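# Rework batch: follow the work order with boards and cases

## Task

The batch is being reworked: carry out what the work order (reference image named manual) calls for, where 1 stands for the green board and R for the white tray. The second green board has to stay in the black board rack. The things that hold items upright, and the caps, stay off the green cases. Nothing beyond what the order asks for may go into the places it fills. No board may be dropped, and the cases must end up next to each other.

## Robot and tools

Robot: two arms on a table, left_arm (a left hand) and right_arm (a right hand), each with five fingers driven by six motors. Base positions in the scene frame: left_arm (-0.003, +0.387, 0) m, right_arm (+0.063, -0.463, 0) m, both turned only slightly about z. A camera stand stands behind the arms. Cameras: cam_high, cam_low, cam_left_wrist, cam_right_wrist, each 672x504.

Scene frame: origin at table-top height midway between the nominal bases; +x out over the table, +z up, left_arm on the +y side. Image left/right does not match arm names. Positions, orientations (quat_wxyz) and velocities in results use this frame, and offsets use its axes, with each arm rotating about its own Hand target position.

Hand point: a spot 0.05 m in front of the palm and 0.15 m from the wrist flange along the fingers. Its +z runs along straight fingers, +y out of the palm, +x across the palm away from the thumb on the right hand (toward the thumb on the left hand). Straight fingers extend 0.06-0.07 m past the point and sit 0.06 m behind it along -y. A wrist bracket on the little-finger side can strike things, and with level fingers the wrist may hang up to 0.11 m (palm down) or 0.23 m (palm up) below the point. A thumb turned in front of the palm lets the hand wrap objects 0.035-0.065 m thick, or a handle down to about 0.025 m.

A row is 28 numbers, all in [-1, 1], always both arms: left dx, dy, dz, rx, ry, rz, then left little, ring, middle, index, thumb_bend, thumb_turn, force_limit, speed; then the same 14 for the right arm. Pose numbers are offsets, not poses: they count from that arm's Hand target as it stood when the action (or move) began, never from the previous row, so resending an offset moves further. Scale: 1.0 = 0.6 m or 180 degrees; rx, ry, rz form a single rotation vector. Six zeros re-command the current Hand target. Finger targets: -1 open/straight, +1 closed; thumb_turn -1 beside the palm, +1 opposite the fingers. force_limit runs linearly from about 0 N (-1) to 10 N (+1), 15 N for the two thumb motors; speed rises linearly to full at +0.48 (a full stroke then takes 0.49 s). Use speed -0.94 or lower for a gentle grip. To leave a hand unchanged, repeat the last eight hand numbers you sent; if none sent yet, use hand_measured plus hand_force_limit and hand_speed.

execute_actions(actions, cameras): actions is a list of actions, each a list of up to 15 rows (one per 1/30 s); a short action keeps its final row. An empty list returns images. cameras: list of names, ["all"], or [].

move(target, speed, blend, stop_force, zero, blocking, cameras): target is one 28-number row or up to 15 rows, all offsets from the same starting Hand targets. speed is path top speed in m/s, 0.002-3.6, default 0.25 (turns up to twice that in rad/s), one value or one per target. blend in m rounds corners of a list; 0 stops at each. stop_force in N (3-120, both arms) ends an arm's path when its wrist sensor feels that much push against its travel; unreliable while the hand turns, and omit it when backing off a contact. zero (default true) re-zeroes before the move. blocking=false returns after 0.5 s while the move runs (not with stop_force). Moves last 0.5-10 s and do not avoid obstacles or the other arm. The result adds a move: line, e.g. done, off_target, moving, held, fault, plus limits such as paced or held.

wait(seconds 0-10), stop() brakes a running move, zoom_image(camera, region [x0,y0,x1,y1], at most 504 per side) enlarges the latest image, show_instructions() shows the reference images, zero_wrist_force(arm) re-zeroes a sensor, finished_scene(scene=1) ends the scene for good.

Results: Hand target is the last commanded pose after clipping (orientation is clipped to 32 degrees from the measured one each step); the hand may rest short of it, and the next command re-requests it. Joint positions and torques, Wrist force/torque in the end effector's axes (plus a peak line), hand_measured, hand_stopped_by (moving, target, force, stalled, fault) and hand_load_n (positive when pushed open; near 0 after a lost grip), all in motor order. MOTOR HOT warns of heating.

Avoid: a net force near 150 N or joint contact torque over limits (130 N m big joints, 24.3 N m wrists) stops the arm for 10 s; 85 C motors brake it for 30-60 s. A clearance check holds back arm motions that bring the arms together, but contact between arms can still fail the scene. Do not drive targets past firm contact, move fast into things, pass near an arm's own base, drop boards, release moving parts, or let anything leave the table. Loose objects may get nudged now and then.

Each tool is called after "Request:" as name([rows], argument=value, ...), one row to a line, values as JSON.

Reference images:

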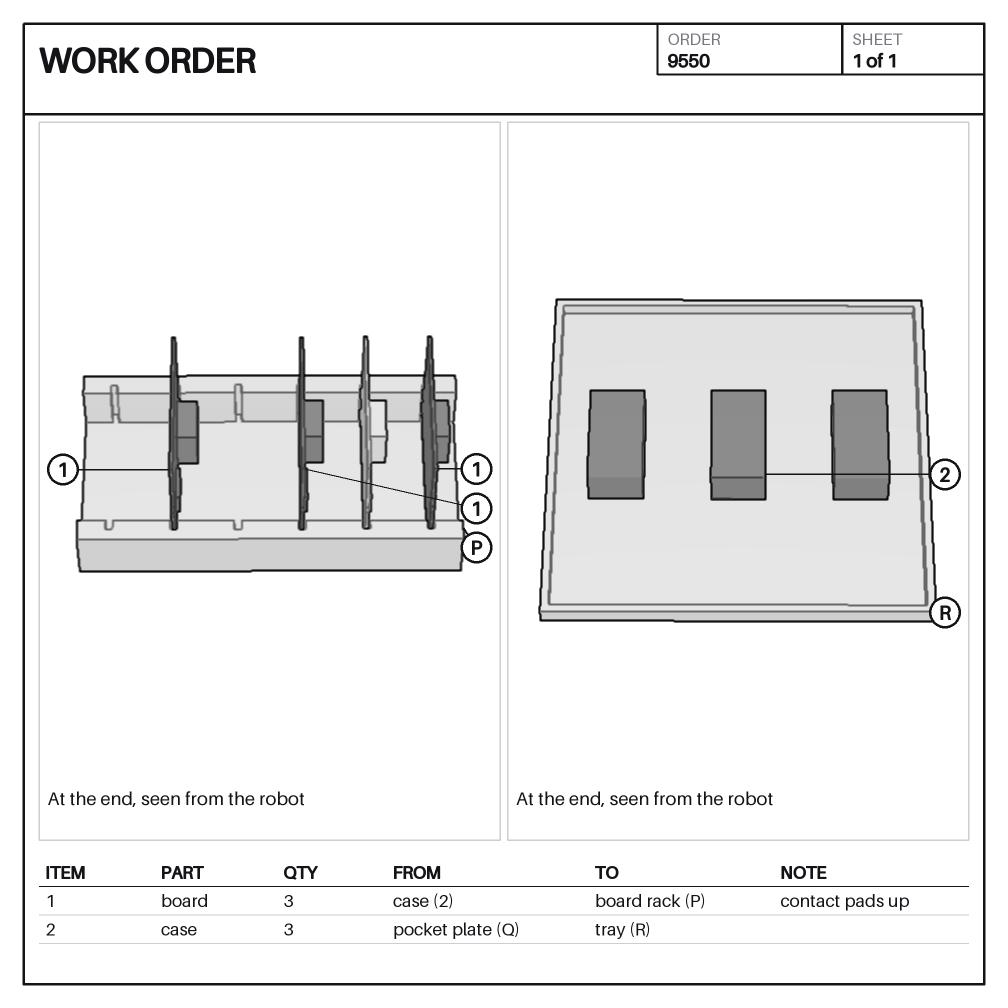

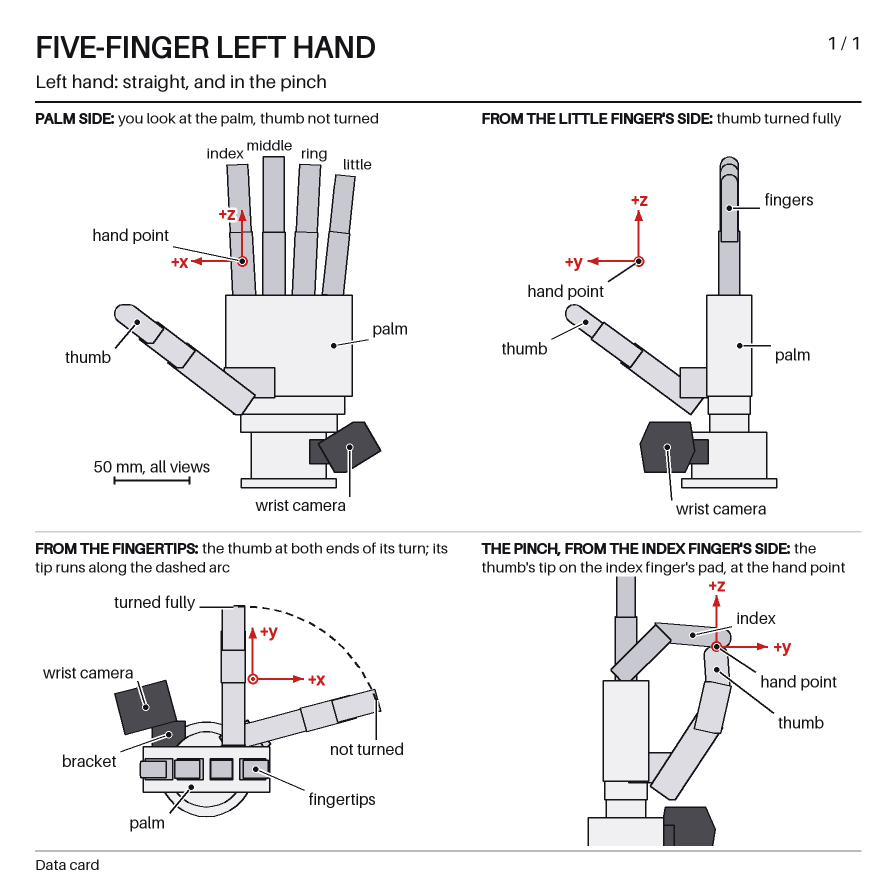

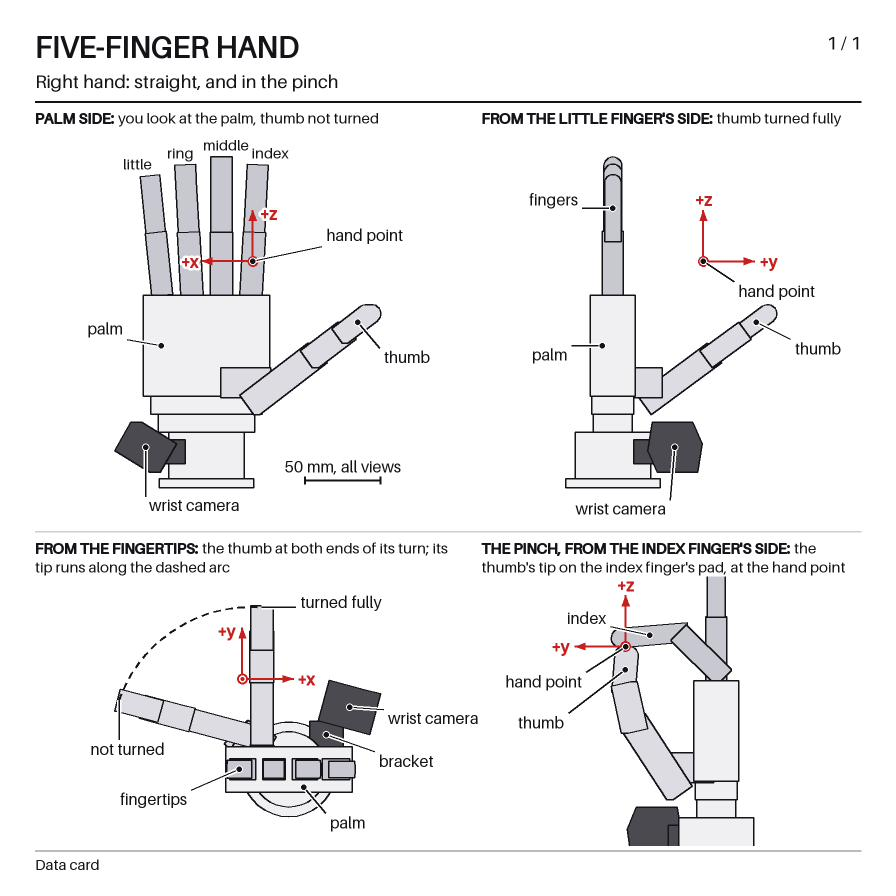

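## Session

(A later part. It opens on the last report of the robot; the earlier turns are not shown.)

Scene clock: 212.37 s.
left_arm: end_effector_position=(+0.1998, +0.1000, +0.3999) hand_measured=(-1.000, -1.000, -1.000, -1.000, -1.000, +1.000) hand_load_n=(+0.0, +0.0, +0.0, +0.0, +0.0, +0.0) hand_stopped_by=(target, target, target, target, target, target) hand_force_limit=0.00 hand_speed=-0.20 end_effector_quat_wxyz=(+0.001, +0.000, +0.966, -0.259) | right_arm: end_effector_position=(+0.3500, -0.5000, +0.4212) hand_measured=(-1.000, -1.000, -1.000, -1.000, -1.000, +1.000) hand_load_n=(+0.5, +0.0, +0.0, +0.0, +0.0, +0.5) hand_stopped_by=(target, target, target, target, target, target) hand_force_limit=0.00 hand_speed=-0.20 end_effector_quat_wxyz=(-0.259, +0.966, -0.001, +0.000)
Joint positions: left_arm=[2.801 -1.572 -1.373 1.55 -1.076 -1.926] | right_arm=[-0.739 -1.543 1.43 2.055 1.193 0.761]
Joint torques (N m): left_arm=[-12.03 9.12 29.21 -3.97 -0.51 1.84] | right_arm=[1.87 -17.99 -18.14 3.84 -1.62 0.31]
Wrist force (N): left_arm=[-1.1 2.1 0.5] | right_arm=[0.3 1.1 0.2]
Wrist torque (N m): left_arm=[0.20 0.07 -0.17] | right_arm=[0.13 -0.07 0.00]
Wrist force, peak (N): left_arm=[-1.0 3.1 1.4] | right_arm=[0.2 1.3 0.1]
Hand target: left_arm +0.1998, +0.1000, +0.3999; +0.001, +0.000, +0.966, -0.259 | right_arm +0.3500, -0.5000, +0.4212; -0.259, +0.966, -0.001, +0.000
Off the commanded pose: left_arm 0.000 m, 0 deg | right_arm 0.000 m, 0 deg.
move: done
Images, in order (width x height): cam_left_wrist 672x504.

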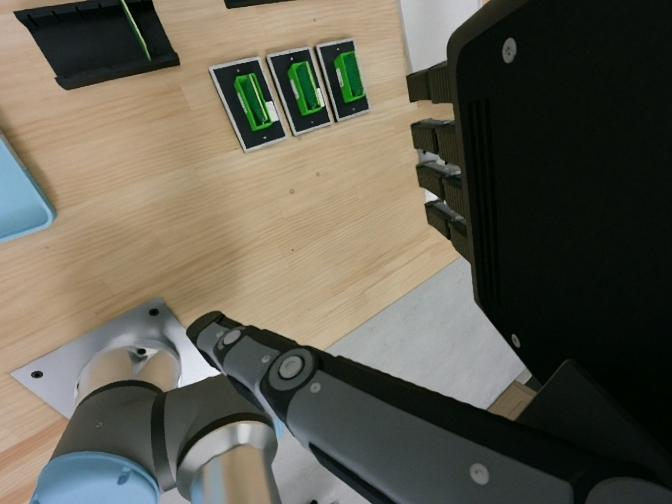

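Request:
move(target=[0.16667,0.3333,0,0,0,0,-1,-1,-1,-1,-1,1,0,-0.2,0,0.6667,-0.28,0,0,0,-1,-1,-1,-1,-1,1,0,-0.2], cameras=["cam_high","cam_right_wrist","cam_left_wrist"])

Scene clock: 298.27 s.
left_arm: end_effector_position=(+0.2998, +0.2999, +0.3999) hand_measured=(-1.000, -1.000, -1.000, -1.000, -1.000, +1.000) hand_load_n=(+0.0, +0.0, +0.0, +0.0, +0.0, +0.0) hand_stopped_by=(target, target, target, target, target, target) hand_force_limit=0.00 hand_speed=-0.20 end_effector_quat_wxyz=(+0.001, +0.000, +0.966, -0.259) | right_arm: end_effector_position=(+0.3500, -0.1000, +0.2532) hand_measured=(-1.000, -1.000, -1.000, -1.000, -1.000, +1.000) hand_load_n=(+0.0, +0.0, +0.0, +0.0, +0.0, +0.0) hand_stopped_by=(target, target, target, target, target, target) hand_force_limit=0.00 hand_speed=-0.20 end_effector_quat_wxyz=(-0.259, +0.966, -0.001, +0.000)
Joint positions: left_arm=[3.479 -1.601 -1.441 1.267 -1.085 -1.153] | right_arm=[0.427 -1.293 1.416 1.214 1.099 2.055]
Joint torques (N m): left_arm=[10.72 8.14 30.08 -4.63 -0.64 1.9] | right_arm=[12.68 -25.32 -33.09 -0.04 0.92 2.2]
Wrist force (N): left_arm=[-1.1 1.9 0.5] | right_arm=[0.3 0.7 0.1]
Wrist torque (N m): left_arm=[0.18 0.08 -0.12] | right_arm=[0.09 -0.07 0.00]
Wrist force, peak (N): left_arm=[-1.4 2.9 0.4] | right_arm=[0.3 1.8 -1.0]
Hand target: left_arm +0.2998, +0.3000, +0.3999; +0.001, +0.000, +0.966, -0.259 | right_arm +0.3500, -0.1000, +0.2532; -0.259, +0.966, -0.001, +0.000
Off the commanded pose: left_arm 0.000 m, 0 deg | right_arm 0.000 m, 0 deg.
move: done
Images, in order (width x height): cam_high 672x504, cam_left_wrist 672x504, cam_right_wrist 672x504.

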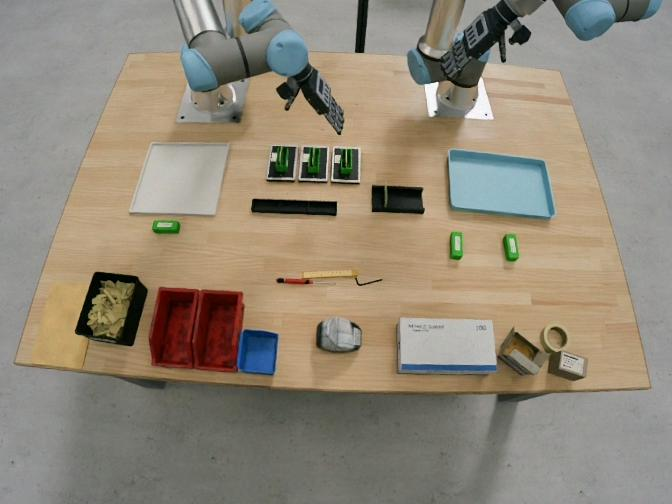

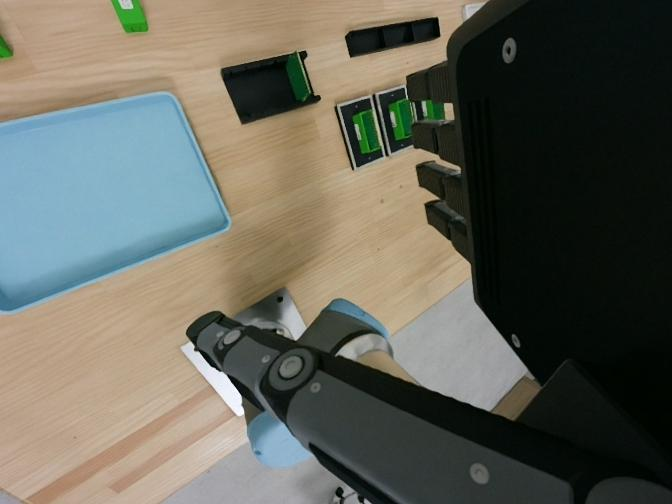

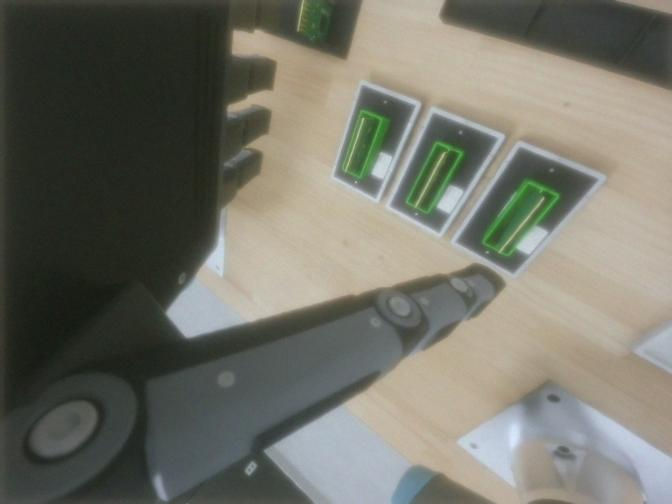

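Request:
zoom_image(camera="cam_right_wrist", region=[320, 80, 620, 290])

Request:
zoom_image(camera="cam_right_wrist", region=[260, 0, 380, 80])

Scaled by 1.680 from the camera's 672x504 image, which has a finer 960x720 frame.

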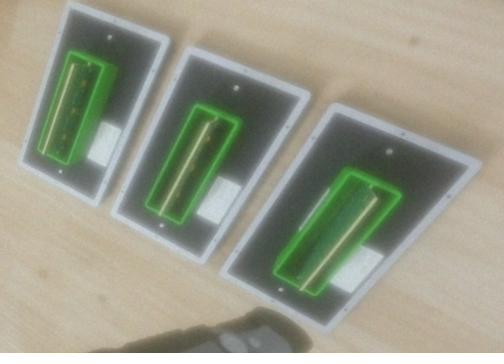

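Scaled by 4.200 from the camera's 672x504 image, which has a finer 960x720 frame.

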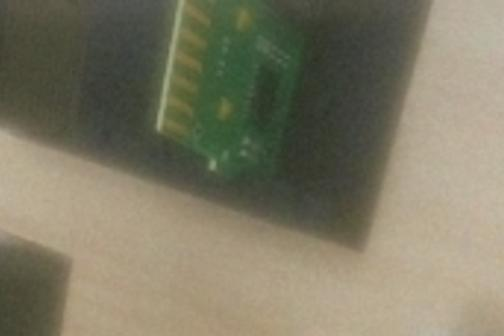

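Request:
move(target=[0,-0.3333,-0.25,0,0,0,-1,-1,-1,-1,-1,1,0,-0.2,0,-0.6667,0.2,0,0,0,-1,-1,-1,-1,-1,1,0,-0.2], cameras=["cam_left_wrist"])

Request:
zoom_image(camera="cam_left_wrist", region=[0, 0, 240, 180])

Request:
zoom_image(camera="cam_left_wrist", region=[240, 60, 440, 220])

Scene clock: 311.40 s.
left_arm: end_effector_position=(+0.2998, +0.1000, +0.2499) hand_measured=(-1.000, -1.000, -1.000, -1.000, -1.000, +1.000) hand_load_n=(+0.0, +0.0, +0.0, +0.0, +0.0, +0.0) hand_stopped_by=(target, target, target, target, target, target) hand_force_limit=0.00 hand_speed=-0.20 end_effector_quat_wxyz=(+0.001, +0.000, +0.966, -0.259) | right_arm: end_effector_position=(+0.3500, -0.4999, +0.3731) hand_measured=(-1.000, -1.000, -1.000, -1.000, -1.000, +1.000) hand_load_n=(+0.0, +0.0, +0.0, +0.5, +0.0, +0.0) hand_stopped_by=(target, target, target, target, target, target) hand_force_limit=0.00 hand_speed=-0.20 end_effector_quat_wxyz=(-0.259, +0.966, -0.001, +0.000)
Joint positions: left_arm=[2.881 -1.773 -1.545 1.879 -1.063 -1.835] | right_arm=[-0.739 -1.549 1.558 1.932 1.193 0.761]
Joint torques (N m): left_arm=[-10.03 18.34 28.71 -0.42 -0.4 -1.92] | right_arm=[-12.46 -12.98 -32.69 4.54 1.14 -2.26]
Wrist force (N): left_arm=[-0.8 1.9 0.6] | right_arm=[0.1 1.2 0.4]
Wrist torque (N m): left_arm=[0.18 -0.03 -0.04] | right_arm=[0.14 -0.05 0.09]
Wrist force, peak (N): left_arm=[-1.4 2.3 0.6] | right_arm=[0.1 2.2 -1.0]
Hand target: left_arm +0.2998, +0.1000, +0.2499; +0.001, +0.000, +0.966, -0.259 | right_arm +0.3500, -0.5000, +0.3732; -0.259, +0.966, -0.001, +0.000
Off the commanded pose: left_arm 0.000 m, 0 deg | right_arm 0.000 m, 0 deg.
move: done
Images, in order (width x height): cam_left_wrist 672x504.

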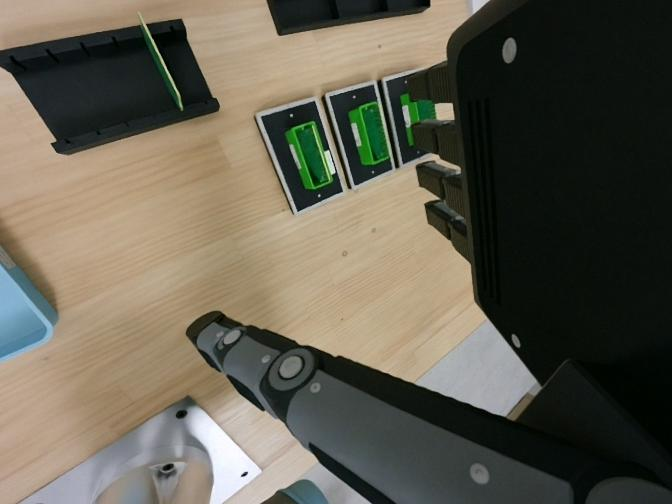

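Scaled by 2.100 from the camera's 672x504 image, which has a finer 960x720 frame.

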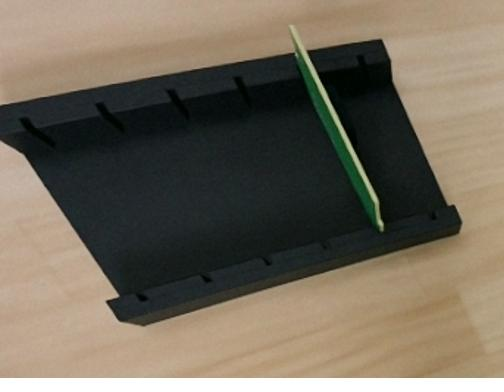

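Scaled by 2.520 from the camera's 672x504 image, which has a finer 960x720 frame.

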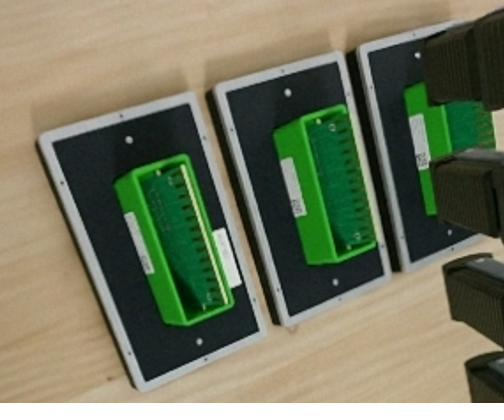

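Request:
move(target=[0.042,-0.158,-0.18,-0.0833,0,0,-1,-1,0.3,0.3,-0.6,1,-0.5,-0.2,0,0,0,0,0,0,-1,-1,-1,-1,-1,1,0,-0.2], cameras=["cam_left_wrist","cam_high"])

Request:
zoom_image(camera="cam_left_wrist", region=[180, 120, 480, 340])

Scene clock: 363.90 s.
left_arm: end_effector_position=(+0.3250, +0.0052, +0.1419) hand_measured=(-1.000, -1.000, +0.300, +0.300, -0.600, +1.000) hand_load_n=(+0.0, +0.0, +0.0, +0.0, +0.0, +0.5) hand_stopped_by=(target, target, target, target, target, target) hand_force_limit=-0.50 hand_speed=-0.20 end_effector_quat_wxyz=(+0.001, +0.000, +0.924, -0.382) | right_arm: end_effector_position=(+0.3500, -0.5000, +0.3732) hand_measured=(-1.000, -1.000, -1.000, -1.000, -1.000, +1.000) hand_load_n=(+0.0, +0.0, -0.5, +0.0, +0.0, +0.0) hand_stopped_by=(target, target, target, target, target, target) hand_force_limit=0.00 hand_speed=-0.20 end_effector_quat_wxyz=(-0.259, +0.966, -0.001, +0.000)
Joint positions: left_arm=[2.816 -1.947 -1.639 2.299 -0.829 -1.978] | right_arm=[-0.739 -1.549 1.558 1.932 1.193 0.761]
Joint torques (N m): left_arm=[-11.31 22.48 28.64 -0.15 2.26 -2.55] | right_arm=[-12.38 -13.66 -32.19 4.56 0.82 -2.18]
Wrist force (N): left_arm=[-1.3 2.1 0.1] | right_arm=[0.1 1.3 0.1]
Wrist torque (N m): left_arm=[0.22 0.05 -0.07] | right_arm=[0.17 -0.04 0.09]
Wrist force, peak (N): left_arm=[-1.3 2.6 1.4] | right_arm=[0.0 1.5 0.2]
Hand target: left_arm +0.3250, +0.0052, +0.1419; +0.001, +0.000, +0.924, -0.382 | right_arm +0.3500, -0.5000, +0.3732; -0.259, +0.966, -0.001, +0.000
Off the commanded pose: left_arm 0.000 m, 0 deg | right_arm 0.000 m, 0 deg.
move: done
Images, in order (width x height): cam_high 672x504, cam_left_wrist 672x504.

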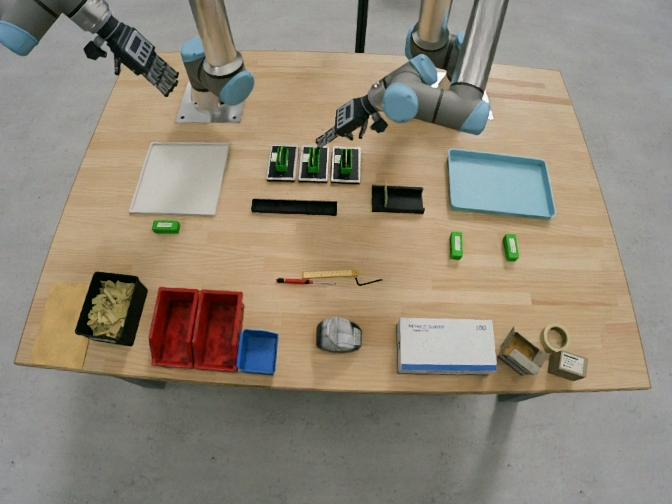

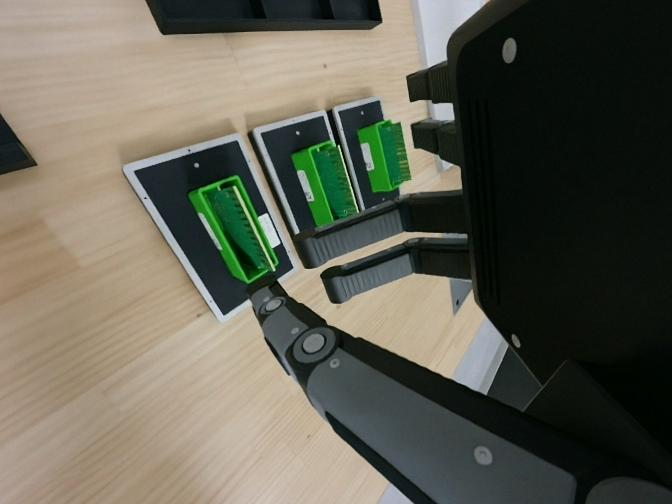

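Scaled by 1.680 from the camera's 672x504 image, which has a finer 960x720 frame.

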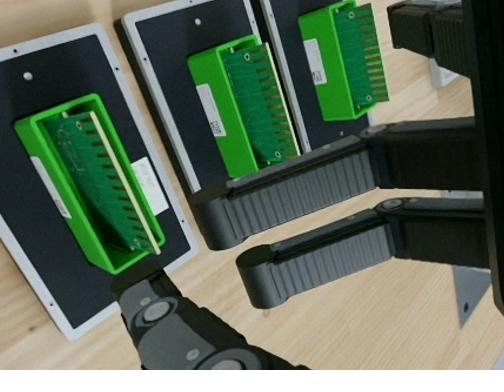

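Request:
move(target=[0.0227,-0.027,-0.095,0,0,0,-1,-1,0.2,0.2,-0.6,1,-0.5,-0.2,0,0,0,0,0,0,-1,-1,-1,-1,-1,1,0,-0.2], speed=0.1, cameras=["cam_left_wrist"])

Request:
zoom_image(camera="cam_left_wrist", region=[180, 150, 430, 360])

Scene clock: 402.63 s.
left_arm: end_effector_position=(+0.3386, -0.0110, +0.0850) hand_measured=(-1.000, -1.000, +0.200, +0.200, -0.600, +1.000) hand_load_n=(-0.5, -0.5, +0.0, +0.0, +0.0, +0.0) hand_stopped_by=(target, target, target, target, target, target) hand_force_limit=-0.50 hand_speed=-0.20 end_effector_quat_wxyz=(+0.001, +0.000, +0.924, -0.382) | right_arm: end_effector_position=(+0.3500, -0.5000, +0.3732) hand_measured=(-1.000, -1.000, -1.000, -1.000, -1.000, +1.000) hand_load_n=(+0.0, +0.0, +0.0, +0.0, +0.0, +0.0) hand_stopped_by=(target, target, target, target, target, target) hand_force_limit=0.00 hand_speed=-0.20 end_effector_quat_wxyz=(-0.259, +0.966, -0.001, +0.000)
Joint positions: left_arm=[2.789 -2.051 -1.639 2.427 -0.837 -2.012] | right_arm=[-0.739 -1.549 1.558 1.932 1.193 0.761]
Joint torques (N m): left_arm=[-10.06 27.46 27.51 -0.12 -0.08 -2.27] | right_arm=[-12.24 -13.02 -32.99 4.54 0.65 -2.3]
Wrist force (N): left_arm=[-1.0 2.6 0.2] | right_arm=[0.1 1.2 0.2]
Wrist torque (N m): left_arm=[0.28 0.01 -0.09] | right_arm=[0.14 -0.04 0.08]
Wrist force, peak (N): left_arm=[-1.5 2.6 0.7] | right_arm=[0.1 1.4 0.3]
Hand target: left_arm +0.3386, -0.0110, +0.0849; +0.001, +0.000, +0.924, -0.382 | right_arm +0.3500, -0.5000, +0.3732; -0.259, +0.966, -0.001, +0.000
Off the commanded pose: left_arm 0.000 m, 0 deg | right_arm 0.000 m, 0 deg.
move: done
Images, in order (width x height): cam_left_wrist 672x504.

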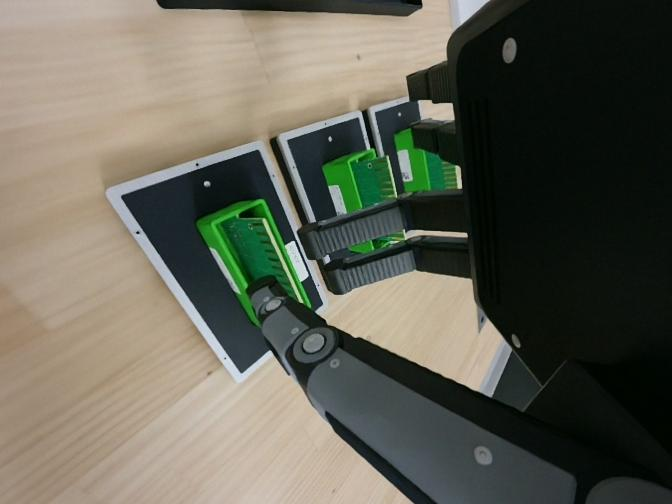

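Scaled by 2.016 from the camera's 672x504 image, which has a finer 960x720 frame.

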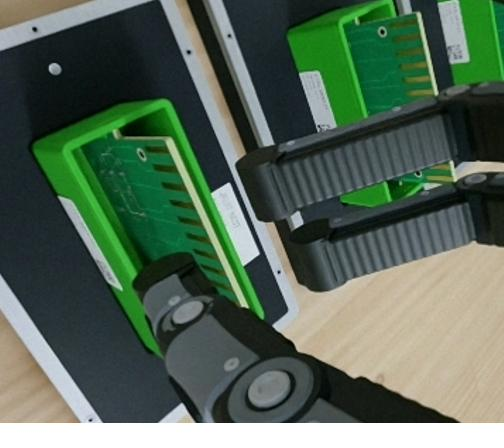

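Request:
move(target=[-0.005,0,-0.047,0,0,0,-1,-1,0.2,0.2,-0.6,1,-0.5,-0.2,0,0,0,0,0,0,-1,-1,-1,-1,-1,1,0,-0.2], speed=0.05, stop_force=4, cameras=["cam_left_wrist","cam_low"])

Request:
zoom_image(camera="cam_left_wrist", region=[180, 150, 430, 360])

Request:
zoom_image(camera="cam_low", region=[260, 200, 400, 300])

Scene clock: 418.23 s.
left_arm: end_effector_position=(+0.3356, -0.0110, +0.0567) hand_measured=(-1.000, -1.000, +0.200, +0.200, -0.600, +1.000) hand_load_n=(+0.0, +0.0, +0.0, +0.0, +0.5, +0.0) hand_stopped_by=(target, target, target, target, target, target) hand_force_limit=-0.50 hand_speed=-0.20 end_effector_quat_wxyz=(+0.001, +0.000, +0.924, -0.382) | right_arm: end_effector_position=(+0.3500, -0.5000, +0.3732) hand_measured=(-1.000, -1.000, -1.000, -1.000, -1.000, +1.000) hand_load_n=(+0.0, +0.0, +0.0, +0.0, +0.0, +0.0) hand_stopped_by=(target, target, target, target, target, target) hand_force_limit=0.00 hand_speed=-0.20 end_effector_quat_wxyz=(-0.259, +0.966, -0.001, +0.000)
Joint positions: left_arm=[2.787 -2.083 -1.674 2.496 -0.837 -2.015] | right_arm=[-0.739 -1.549 1.558 1.932 1.193 0.761]
Joint torques (N m): left_arm=[-11.42 27.05 3.19 0.26 -0.36 -2.12] | right_arm=[-12.81 -13.17 -32.62 4.56 0.31 -2.14]
Wrist force (N): left_arm=[-1.8 2.3 -0.2] | right_arm=[0.0 1.0 0.1]
Wrist torque (N m): left_arm=[0.29 0.01 -0.10] | right_arm=[0.12 -0.02 0.07]
Wrist force, peak (N): left_arm=[-1.5 2.9 -0.1] | right_arm=[0.0 1.4 0.4]
Hand target: left_arm +0.3356, -0.0110, +0.0567; +0.001, +0.000, +0.924, -0.382 | right_arm +0.3500, -0.5000, +0.3732; -0.259, +0.966, -0.001, +0.000
Off the commanded pose: left_arm 0.000 m, 0 deg | right_arm 0.000 m, 0 deg.
move: done
Images, in order (width x height): cam_low 672x504, cam_left_wrist 672x504.

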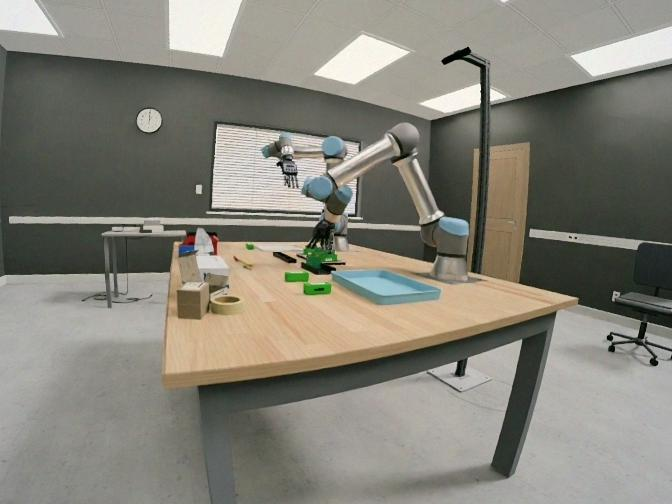

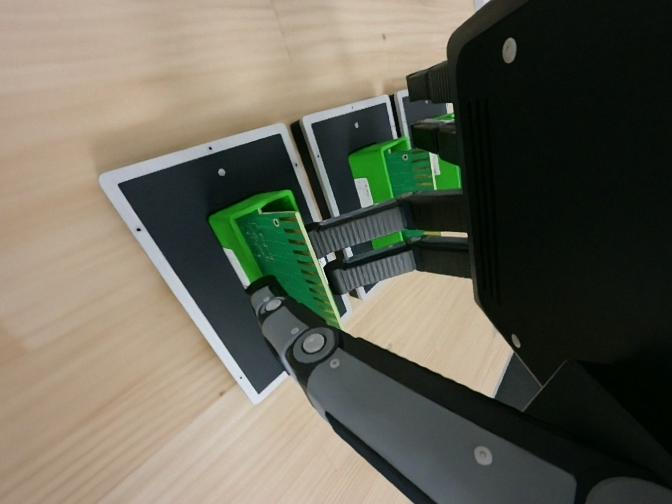

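Scaled by 2.016 from the camera's 672x504 image, which has a finer 960x720 frame.

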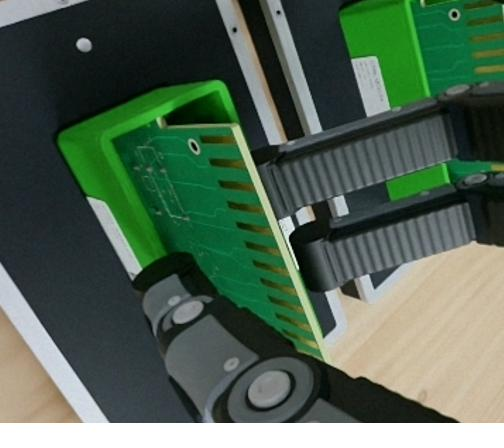

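Scaled by 3.600 from the camera's 672x504 image, which has a finer 960x720 frame.

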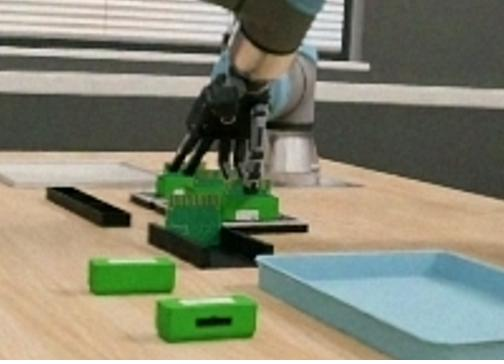

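Request:
move(target=[0,-0.002,-0.0142,0,0,0,-1,-1,0.2,0.2,-0.6,1,-0.5,-0.2,0,0,0,0,0,0,-1,-1,-1,-1,-1,1,0,-0.2], speed=0.03, stop_force=4)

Request:
move(target=[0,0,0,0,0,0,-1,-1,0.2,0.2,-0.35,1,-0.75,-0.8,0,0,0,0,0,0,-1,-1,-1,-1,-1,1,0,-0.2], cameras=["cam_left_wrist"])

Request:
zoom_image(camera="cam_left_wrist", region=[180, 150, 430, 360])

Scene clock: 430.47 s.
left_arm: end_effector_position=(+0.3356, -0.0111, +0.0562) hand_measured=(-1.000, -1.000, +0.200, +0.200, -0.600, +1.000) hand_load_n=(+0.0, +0.0, -3.0, +0.0, +0.0, +0.0) hand_stopped_by=(target, target, target, target, target, target) hand_force_limit=-0.50 hand_speed=-0.20 end_effector_quat_wxyz=(+0.001, +0.000, +0.924, -0.382) | right_arm: end_effector_position=(+0.3500, -0.5000, +0.3732) hand_measured=(-1.000, -1.000, -1.000, -1.000, -1.000, +1.000) hand_load_n=(+0.0, +0.0, +0.0, +0.0, +0.0, +0.0) hand_stopped_by=(target, target, target, target, target, target) hand_force_limit=0.00 hand_speed=-0.20 end_effector_quat_wxyz=(-0.259, +0.966, -0.001, +0.000)
Joint positions: left_arm=[2.787 -2.083 -1.675 2.497 -0.837 -2.015] | right_arm=[-0.739 -1.549 1.558 1.932 1.193 0.761]
Joint torques (N m): left_arm=[12.09 47.05 26.87 -3.54 1.39 2.08] | right_arm=[-12.14 -13.33 -32.41 4.5 0.03 -2.16]
Wrist force (N): left_arm=[-0.8 -1.0 -2.4] | right_arm=[0.1 1.1 0.3]
Wrist torque (N m): left_arm=[0.16 -0.09 0.00] | right_arm=[0.11 -0.05 0.09]
Wrist force, peak (N): left_arm=[-1.7 -5.6 -4.7] | right_arm=[0.0 1.4 0.2]
Hand target: left_arm +0.3356, -0.0111, +0.0562; +0.001, +0.000, +0.924, -0.382 (not the last commanded pose) | right_arm +0.3500, -0.5000, +0.3732; -0.259, +0.966, -0.001, +0.000
Off the commanded pose: left_arm 0.008 m, 0 deg | right_arm 0.000 m, 0 deg.
move: contact (left_arm)

Scene clock: 431.60 s.
left_arm: end_effector_position=(+0.3356, -0.0111, +0.0562) hand_measured=(-1.000, -1.000, +0.200, +0.200, -0.350, +1.000) hand_load_n=(+0.0, +0.0, -3.0, +0.0, +0.5, +0.0) hand_stopped_by=(target, target, target, target, target, target) hand_force_limit=-0.75 hand_speed=-0.80 end_effector_quat_wxyz=(+0.001, +0.000, +0.924, -0.382) | right_arm: end_effector_position=(+0.3500, -0.5000, +0.3732) hand_measured=(-1.000, -1.000, -1.000, -1.000, -1.000, +1.000) hand_load_n=(+0.0, +0.0, +0.0, +0.0, +0.0, +0.0) hand_stopped_by=(target, target, target, target, target, target) hand_force_limit=0.00 hand_speed=-0.20 end_effector_quat_wxyz=(-0.259, +0.966, -0.001, +0.000)
Joint positions: left_arm=[2.787 -2.083 -1.675 2.497 -0.837 -2.015] | right_arm=[-0.739 -1.549 1.558 1.932 1.193 0.761]
Joint torques (N m): left_arm=[12.03 47 24.58 -3.17 1.29 2.18] | right_arm=[-13 -13.49 -32.44 4.5 0.01 -2.21]
Wrist force (N): left_arm=[-1.2 -0.9 -2.3] | right_arm=[-0.1 1.1 0.3]
Wrist torque (N m): left_arm=[0.19 -0.03 -0.01] | right_arm=[0.11 -0.02 0.07]
Wrist force, peak (N): left_arm=[-1.1 -1.1 -2.8] | right_arm=[0.1 1.3 0.1]
Hand target: left_arm +0.3356, -0.0111, +0.0562; +0.001, +0.000, +0.924, -0.382 | right_arm +0.3500, -0.5000, +0.3732; -0.259, +0.966, -0.001, +0.000
Off the commanded pose: left_arm 0.000 m, 0 deg | right_arm 0.000 m, 0 deg.
move: done
Images, in order (width x height): cam_left_wrist 672x504.

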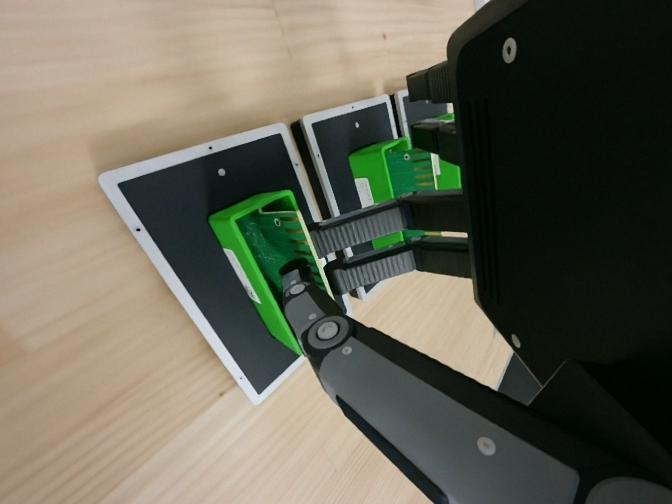

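Scaled by 2.016 from the camera's 672x504 image, which has a finer 960x720 frame.

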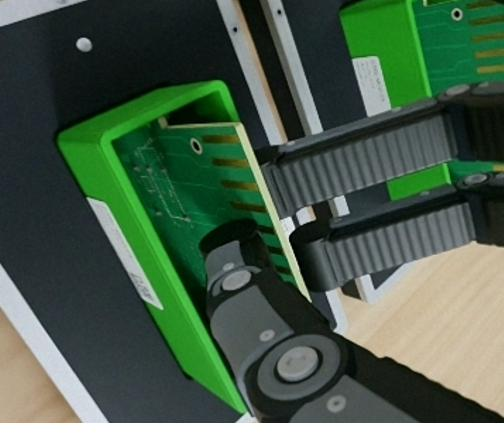

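Request:
move(target=[0,0,0.0015,0,0,0,-1,-1,0.3,0.3,-0.35,1,-0.7,-0.9,0,0,0,0,0,0,-1,-1,-1,-1,-1,1,0,-0.2])

Request:
move(target=[0,0,0,0,0,0,-1,-1,0.3,0.3,0.2,1,-0.6,-0.92,0,0,0,0,0,0,-1,-1,-1,-1,-1,1,0,-0.2], cameras=["cam_left_wrist"])

Request:
zoom_image(camera="cam_left_wrist", region=[180, 150, 430, 360])

Scene clock: 444.07 s.
left_arm: end_effector_position=(+0.3356, -0.0111, +0.0571) hand_measured=(-1.000, -1.000, +0.292, +0.300, -0.350, +1.000) hand_load_n=(+0.0, +0.0, +3.0, +0.0, +2.0, +0.0) hand_stopped_by=(target, target, force, target, target, target) hand_force_limit=-0.70 hand_speed=-0.90 end_effector_quat_wxyz=(+0.001, +0.000, +0.924, -0.382) | right_arm: end_effector_position=(+0.3500, -0.5000, +0.3732) hand_measured=(-1.000, -1.000, -1.000, -1.000, -1.000, +1.000) hand_load_n=(+0.0, +0.0, +0.0, +0.0, +0.0, +0.0) hand_stopped_by=(target, target, target, target, target, target) hand_force_limit=0.00 hand_speed=-0.20 end_effector_quat_wxyz=(-0.259, +0.966, -0.001, +0.000)
Joint positions: left_arm=[2.787 -2.082 -1.674 2.495 -0.837 -2.015] | right_arm=[-0.739 -1.549 1.558 1.932 1.193 0.761]
Joint torques (N m): left_arm=[11.13 49.82 24.8 -3.97 1.39 2.06] | right_arm=[-11.47 -13.49 -31.41 4.6 -0.15 -2.17]
Wrist force (N): left_arm=[-1.1 2.7 0.5] | right_arm=[0.0 0.8 0.1]
Wrist torque (N m): left_arm=[0.27 -0.02 -0.08] | right_arm=[0.08 -0.03 0.07]
Wrist force, peak (N): left_arm=[-1.4 3.1 0.2] | right_arm=[0.2 1.5 0.1]
Hand target: left_arm +0.3356, -0.0111, +0.0571; +0.001, +0.000, +0.924, -0.382 | right_arm +0.3500, -0.5000, +0.3732; -0.259, +0.966, -0.001, +0.000
Off the commanded pose: left_arm 0.000 m, 0 deg | right_arm 0.000 m, 0 deg.
move: done

Scene clock: 444.57 s.
left_arm: end_effector_position=(+0.3356, -0.0111, +0.0571) hand_measured=(-1.000, -1.000, +0.292, +0.300, -0.346, +1.000) hand_load_n=(+0.0, +0.0, +3.5, +0.0, +3.5, +0.5) hand_stopped_by=(target, target, force, target, force, target) hand_force_limit=-0.60 hand_speed=-0.92 end_effector_quat_wxyz=(+0.001, +0.000, +0.924, -0.382) | right_arm: end_effector_position=(+0.3500, -0.5000, +0.3732) hand_measured=(-1.000, -1.000, -1.000, -1.000, -1.000, +1.000) hand_load_n=(+0.0, +0.0, +0.0, +0.0, +0.0, +0.0) hand_stopped_by=(target, target, target, target, target, target) hand_force_limit=0.00 hand_speed=-0.20 end_effector_quat_wxyz=(-0.259, +0.966, -0.001, +0.000)
Joint positions: left_arm=[2.787 -2.082 -1.674 2.495 -0.837 -2.015] | right_arm=[-0.739 -1.549 1.558 1.932 1.193 0.761]
Joint torques (N m): left_arm=[10.6 49.77 26.17 -4.1 1.19 1.7] | right_arm=[-12.09 -13.86 -31.87 4.4 -0.13 -2.36]
Wrist force (N): left_arm=[-1.2 2.8 0.2] | right_arm=[0.3 1.1 0.2]
Wrist torque (N m): left_arm=[0.31 -0.02 -0.08] | right_arm=[0.13 -0.07 0.09]
Wrist force, peak (N): left_arm=[-1.5 3.1 0.4] | right_arm=[0.2 1.4 0.0]
Hand target: left_arm +0.3356, -0.0111, +0.0571; +0.001, +0.000, +0.924, -0.382 | right_arm +0.3500, -0.5000, +0.3732; -0.259, +0.966, -0.001, +0.000
Off the commanded pose: left_arm 0.000 m, 0 deg | right_arm 0.000 m, 0 deg.
move: done
Images, in order (width x height): cam_left_wrist 672x504.

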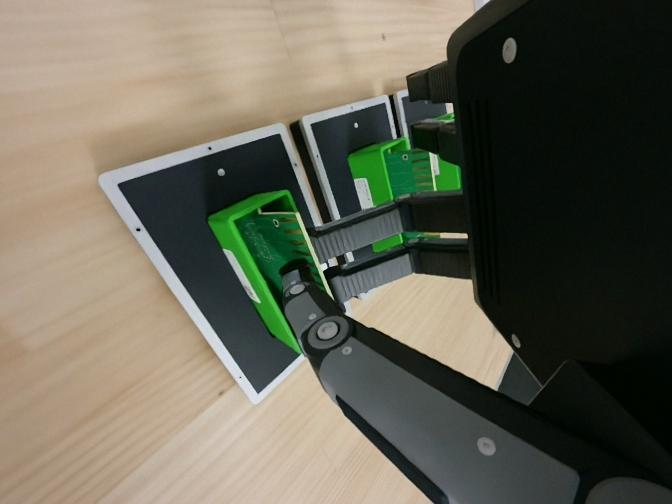

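Scaled by 2.016 from the camera's 672x504 image, which has a finer 960x720 frame.

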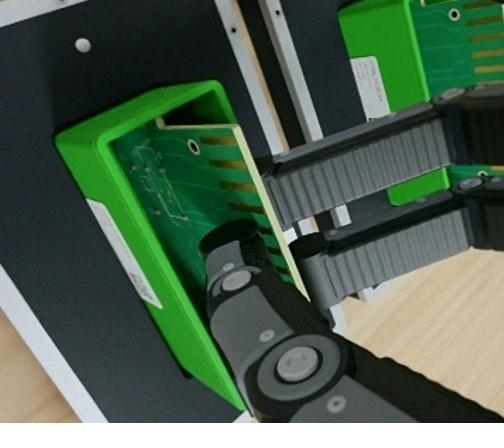

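Request:
move(target=[0,0,0,0,0,0,-1,-1,0.3,0.6,0.2,1,-0.5,-0.94,0,0,0,0,0,0,-1,-1,-1,-1,-1,1,0,-0.2], cameras=["cam_left_wrist"])

Request:
zoom_image(camera="cam_left_wrist", region=[180, 150, 430, 360])

Scene clock: 448.23 s.
left_arm: end_effector_position=(+0.3356, -0.0111, +0.0571) hand_measured=(-1.000, -1.000, +0.292, +0.372, -0.346, +1.000) hand_load_n=(+0.0, -0.5, +4.0, +3.0, +5.0, -0.5) hand_stopped_by=(target, target, force, force, force, target) hand_force_limit=-0.50 hand_speed=-0.94 end_effector_quat_wxyz=(+0.001, +0.000, +0.924, -0.382) | right_arm: end_effector_position=(+0.3500, -0.5000, +0.3732) hand_measured=(-1.000, -1.000, -1.000, -1.000, -1.000, +1.000) hand_load_n=(+0.0, +0.0, +0.0, +0.0, +0.0, +0.0) hand_stopped_by=(target, target, target, target, target, target) hand_force_limit=0.00 hand_speed=-0.20 end_effector_quat_wxyz=(-0.259, +0.966, -0.001, +0.000)
Joint positions: left_arm=[2.787 -2.082 -1.674 2.495 -0.837 -2.015] | right_arm=[-0.739 -1.549 1.558 1.932 1.193 0.761]
Joint torques (N m): left_arm=[9.9 50.34 25.96 -4.21 1.17 1.78] | right_arm=[-12.19 -14.69 -31.06 4.68 -0.44 -2.07]
Wrist force (N): left_arm=[-1.3 2.8 0.0] | right_arm=[0.3 1.0 0.1]
Wrist torque (N m): left_arm=[0.30 0.00 -0.09] | right_arm=[0.11 -0.07 0.09]
Wrist force, peak (N): left_arm=[-1.4 3.0 0.4] | right_arm=[0.1 1.4 0.2]
Hand target: left_arm +0.3356, -0.0111, +0.0571; +0.001, +0.000, +0.924, -0.382 | right_arm +0.3500, -0.5000, +0.3732; -0.259, +0.966, -0.001, +0.000
Off the commanded pose: left_arm 0.000 m, 0 deg | right_arm 0.000 m, 0 deg.
move: done
Images, in order (width x height): cam_left_wrist 672x504.

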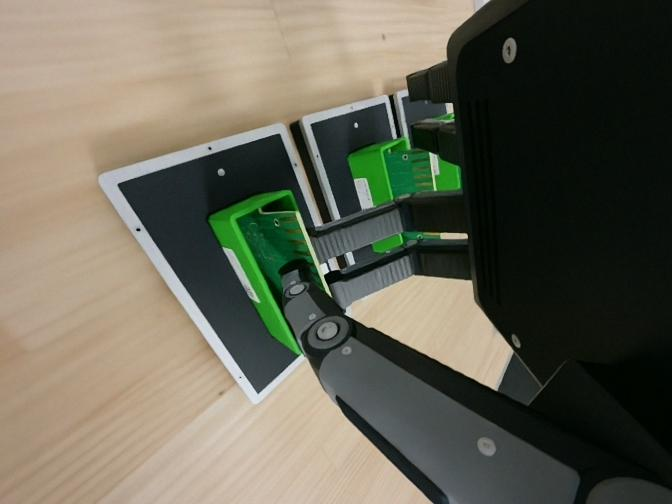

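Scaled by 2.016 from the camera's 672x504 image, which has a finer 960x720 frame.

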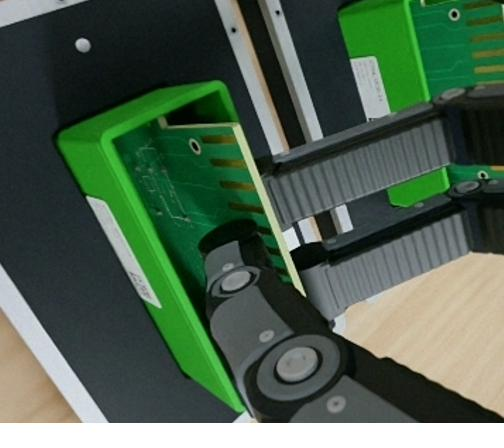

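Request:
move(target=[0,0,0.0167,0,0,0,-1,-1,0.3,0.6,0.2,1,-0.5,-0.94,0,0,0,0,0,0,-1,-1,-1,-1,-1,1,0,-0.2], speed=0.04, cameras=["cam_left_wrist"])

Request:
zoom_image(camera="cam_left_wrist", region=[180, 150, 430, 360])

Scene clock: 452.73 s.
left_arm: end_effector_position=(+0.3356, -0.0111, +0.0671) hand_measured=(-1.000, -1.000, +0.292, +0.372, -0.346, +1.000) hand_load_n=(+0.0, -0.5, +4.0, +3.0, +5.0, +0.0) hand_stopped_by=(target, target, force, force, force, target) hand_force_limit=-0.50 hand_speed=-0.94 end_effector_quat_wxyz=(+0.001, +0.000, +0.924, -0.382) | right_arm: end_effector_position=(+0.3500, -0.5000, +0.3732) hand_measured=(-1.000, -1.000, -1.000, -1.000, -1.000, +1.000) hand_load_n=(+0.0, +0.0, +0.0, +0.0, +0.0, +0.0) hand_stopped_by=(target, target, target, target, target, target) hand_force_limit=0.00 hand_speed=-0.20 end_effector_quat_wxyz=(-0.259, +0.966, -0.001, +0.000)
Joint positions: left_arm=[2.787 -2.069 -1.665 2.472 -0.837 -2.015] | right_arm=[-0.739 -1.549 1.558 1.932 1.193 0.761]
Joint torques (N m): left_arm=[5.39 49.42 26.79 -4.17 1.12 0.04] | right_arm=[-11.56 -14.32 -29.71 4.32 -0.84 -2.25]
Wrist force (N): left_arm=[-0.8 2.6 0.2] | right_arm=[-0.2 1.1 0.1]
Wrist torque (N m): left_arm=[0.28 -0.03 -0.06] | right_arm=[0.12 -0.01 0.07]
Wrist force, peak (N): left_arm=[-1.7 3.0 0.2] | right_arm=[0.2 1.4 0.2]
Hand target: left_arm +0.3356, -0.0111, +0.0671; +0.001, +0.000, +0.924, -0.382 | right_arm +0.3500, -0.5000, +0.3732; -0.259, +0.966, -0.001, +0.000
Off the commanded pose: left_arm 0.000 m, 0 deg | right_arm 0.000 m, 0 deg.
move: done
Images, in order (width x height): cam_left_wrist 672x504.

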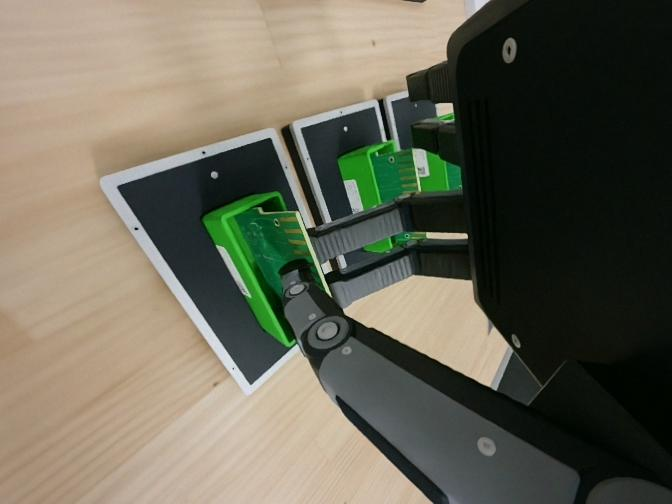

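Scaled by 2.016 from the camera's 672x504 image, which has a finer 960x720 frame.

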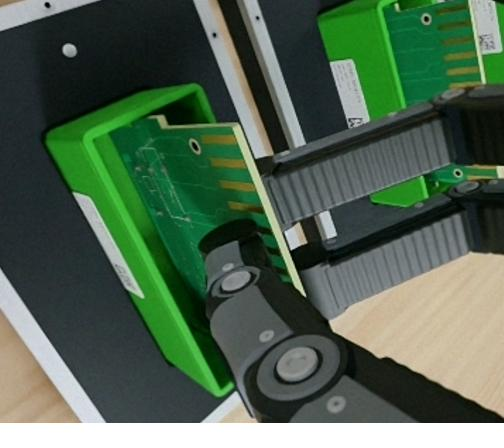

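Request:
move([
  [0,0,0.138,0,0,0,-1,-1,0.3,0.6,0.2,1,-0.5,-0.94,0,0,0,0,0,0,-1,-1,-1,-1,-1,1,0,-0.2],
  [0.18,0.15,0.138,0,0,0,-1,-1,0.3,0.6,0.2,1,-0.5,-0.94,0,0,0,0,0,0,-1,-1,-1,-1,-1,1,0,-0.2],
], speed=0.12, blend=[0.02,0], cameras=["cam_left_wrist"])

Request:
zoom_image(camera="cam_left_wrist", region=[180, 150, 430, 360])

Scene clock: 473.57 s.
left_arm: end_effector_position=(+0.4436, +0.0789, +0.1499) hand_measured=(-1.000, -1.000, +0.292, +0.372, -0.346, +1.000) hand_load_n=(+0.0, +0.0, +4.0, +3.0, +4.5, -0.5) hand_stopped_by=(target, target, force, force, force, target) hand_force_limit=-0.50 hand_speed=-0.94 end_effector_quat_wxyz=(+0.001, +0.000, +0.924, -0.382) | right_arm: end_effector_position=(+0.3500, -0.5000, +0.3732) hand_measured=(-1.000, -1.000, -1.000, -1.000, -1.000, +1.000) hand_load_n=(+0.0, +0.0, +0.0, +0.0, +0.0, +0.0) hand_stopped_by=(target, target, target, target, target, target) hand_force_limit=0.00 hand_speed=-0.20 end_effector_quat_wxyz=(-0.259, +0.966, -0.001, +0.000)
Joint positions: left_arm=[3.026 -2.127 -1.393 2.037 -0.79 -1.692] | right_arm=[-0.739 -1.549 1.558 1.932 1.193 0.761]
Joint torques (N m): left_arm=[9.88 29.55 28.53 -4.5 2.26 1.87] | right_arm=[-12.91 -14.35 -30.35 4.43 -0.9 -2.13]
Wrist force (N): left_arm=[-0.8 3.3 0.1] | right_arm=[0.0 1.2 0.2]
Wrist torque (N m): left_arm=[0.31 -0.01 -0.13] | right_arm=[0.14 -0.03 0.08]
Wrist force, peak (N): left_arm=[-1.6 3.5 0.3] | right_arm=[0.2 1.4 0.1]
Hand target: left_arm +0.4436, +0.0789, +0.1499; +0.001, +0.000, +0.924, -0.382 | right_arm +0.3500, -0.5000, +0.3732; -0.259, +0.966, -0.001, +0.000
Off the commanded pose: left_arm 0.000 m, 0 deg | right_arm 0.000 m, 0 deg.
move: done
Images, in order (width x height): cam_left_wrist 672x504.

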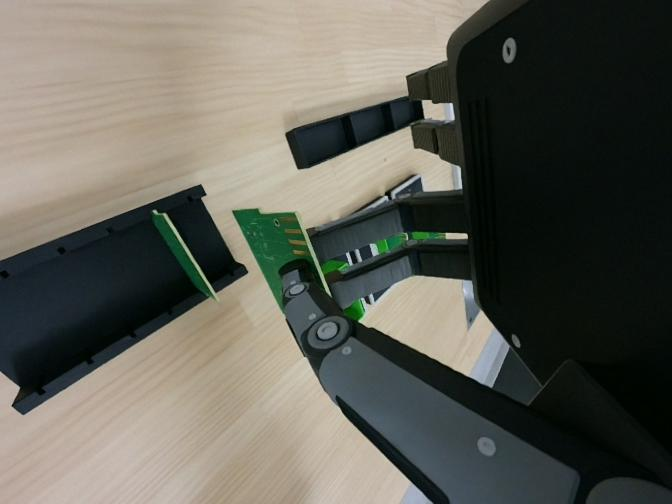

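Scaled by 2.016 from the camera's 672x504 image, which has a finer 960x720 frame.

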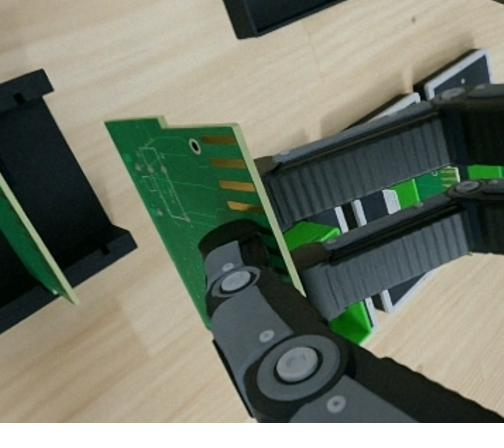

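Request:
zoom_image(camera="cam_left_wrist", region=[0, 170, 350, 420])

Scaled by 1.440 from the camera's 672x504 image, which has a finer 960x720 frame.

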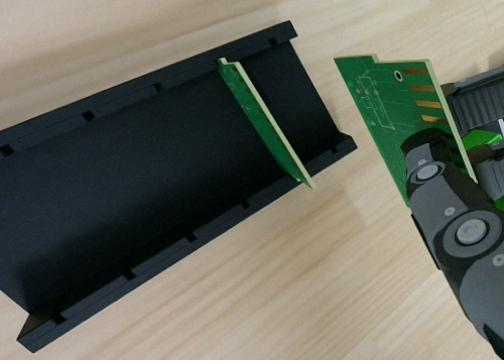

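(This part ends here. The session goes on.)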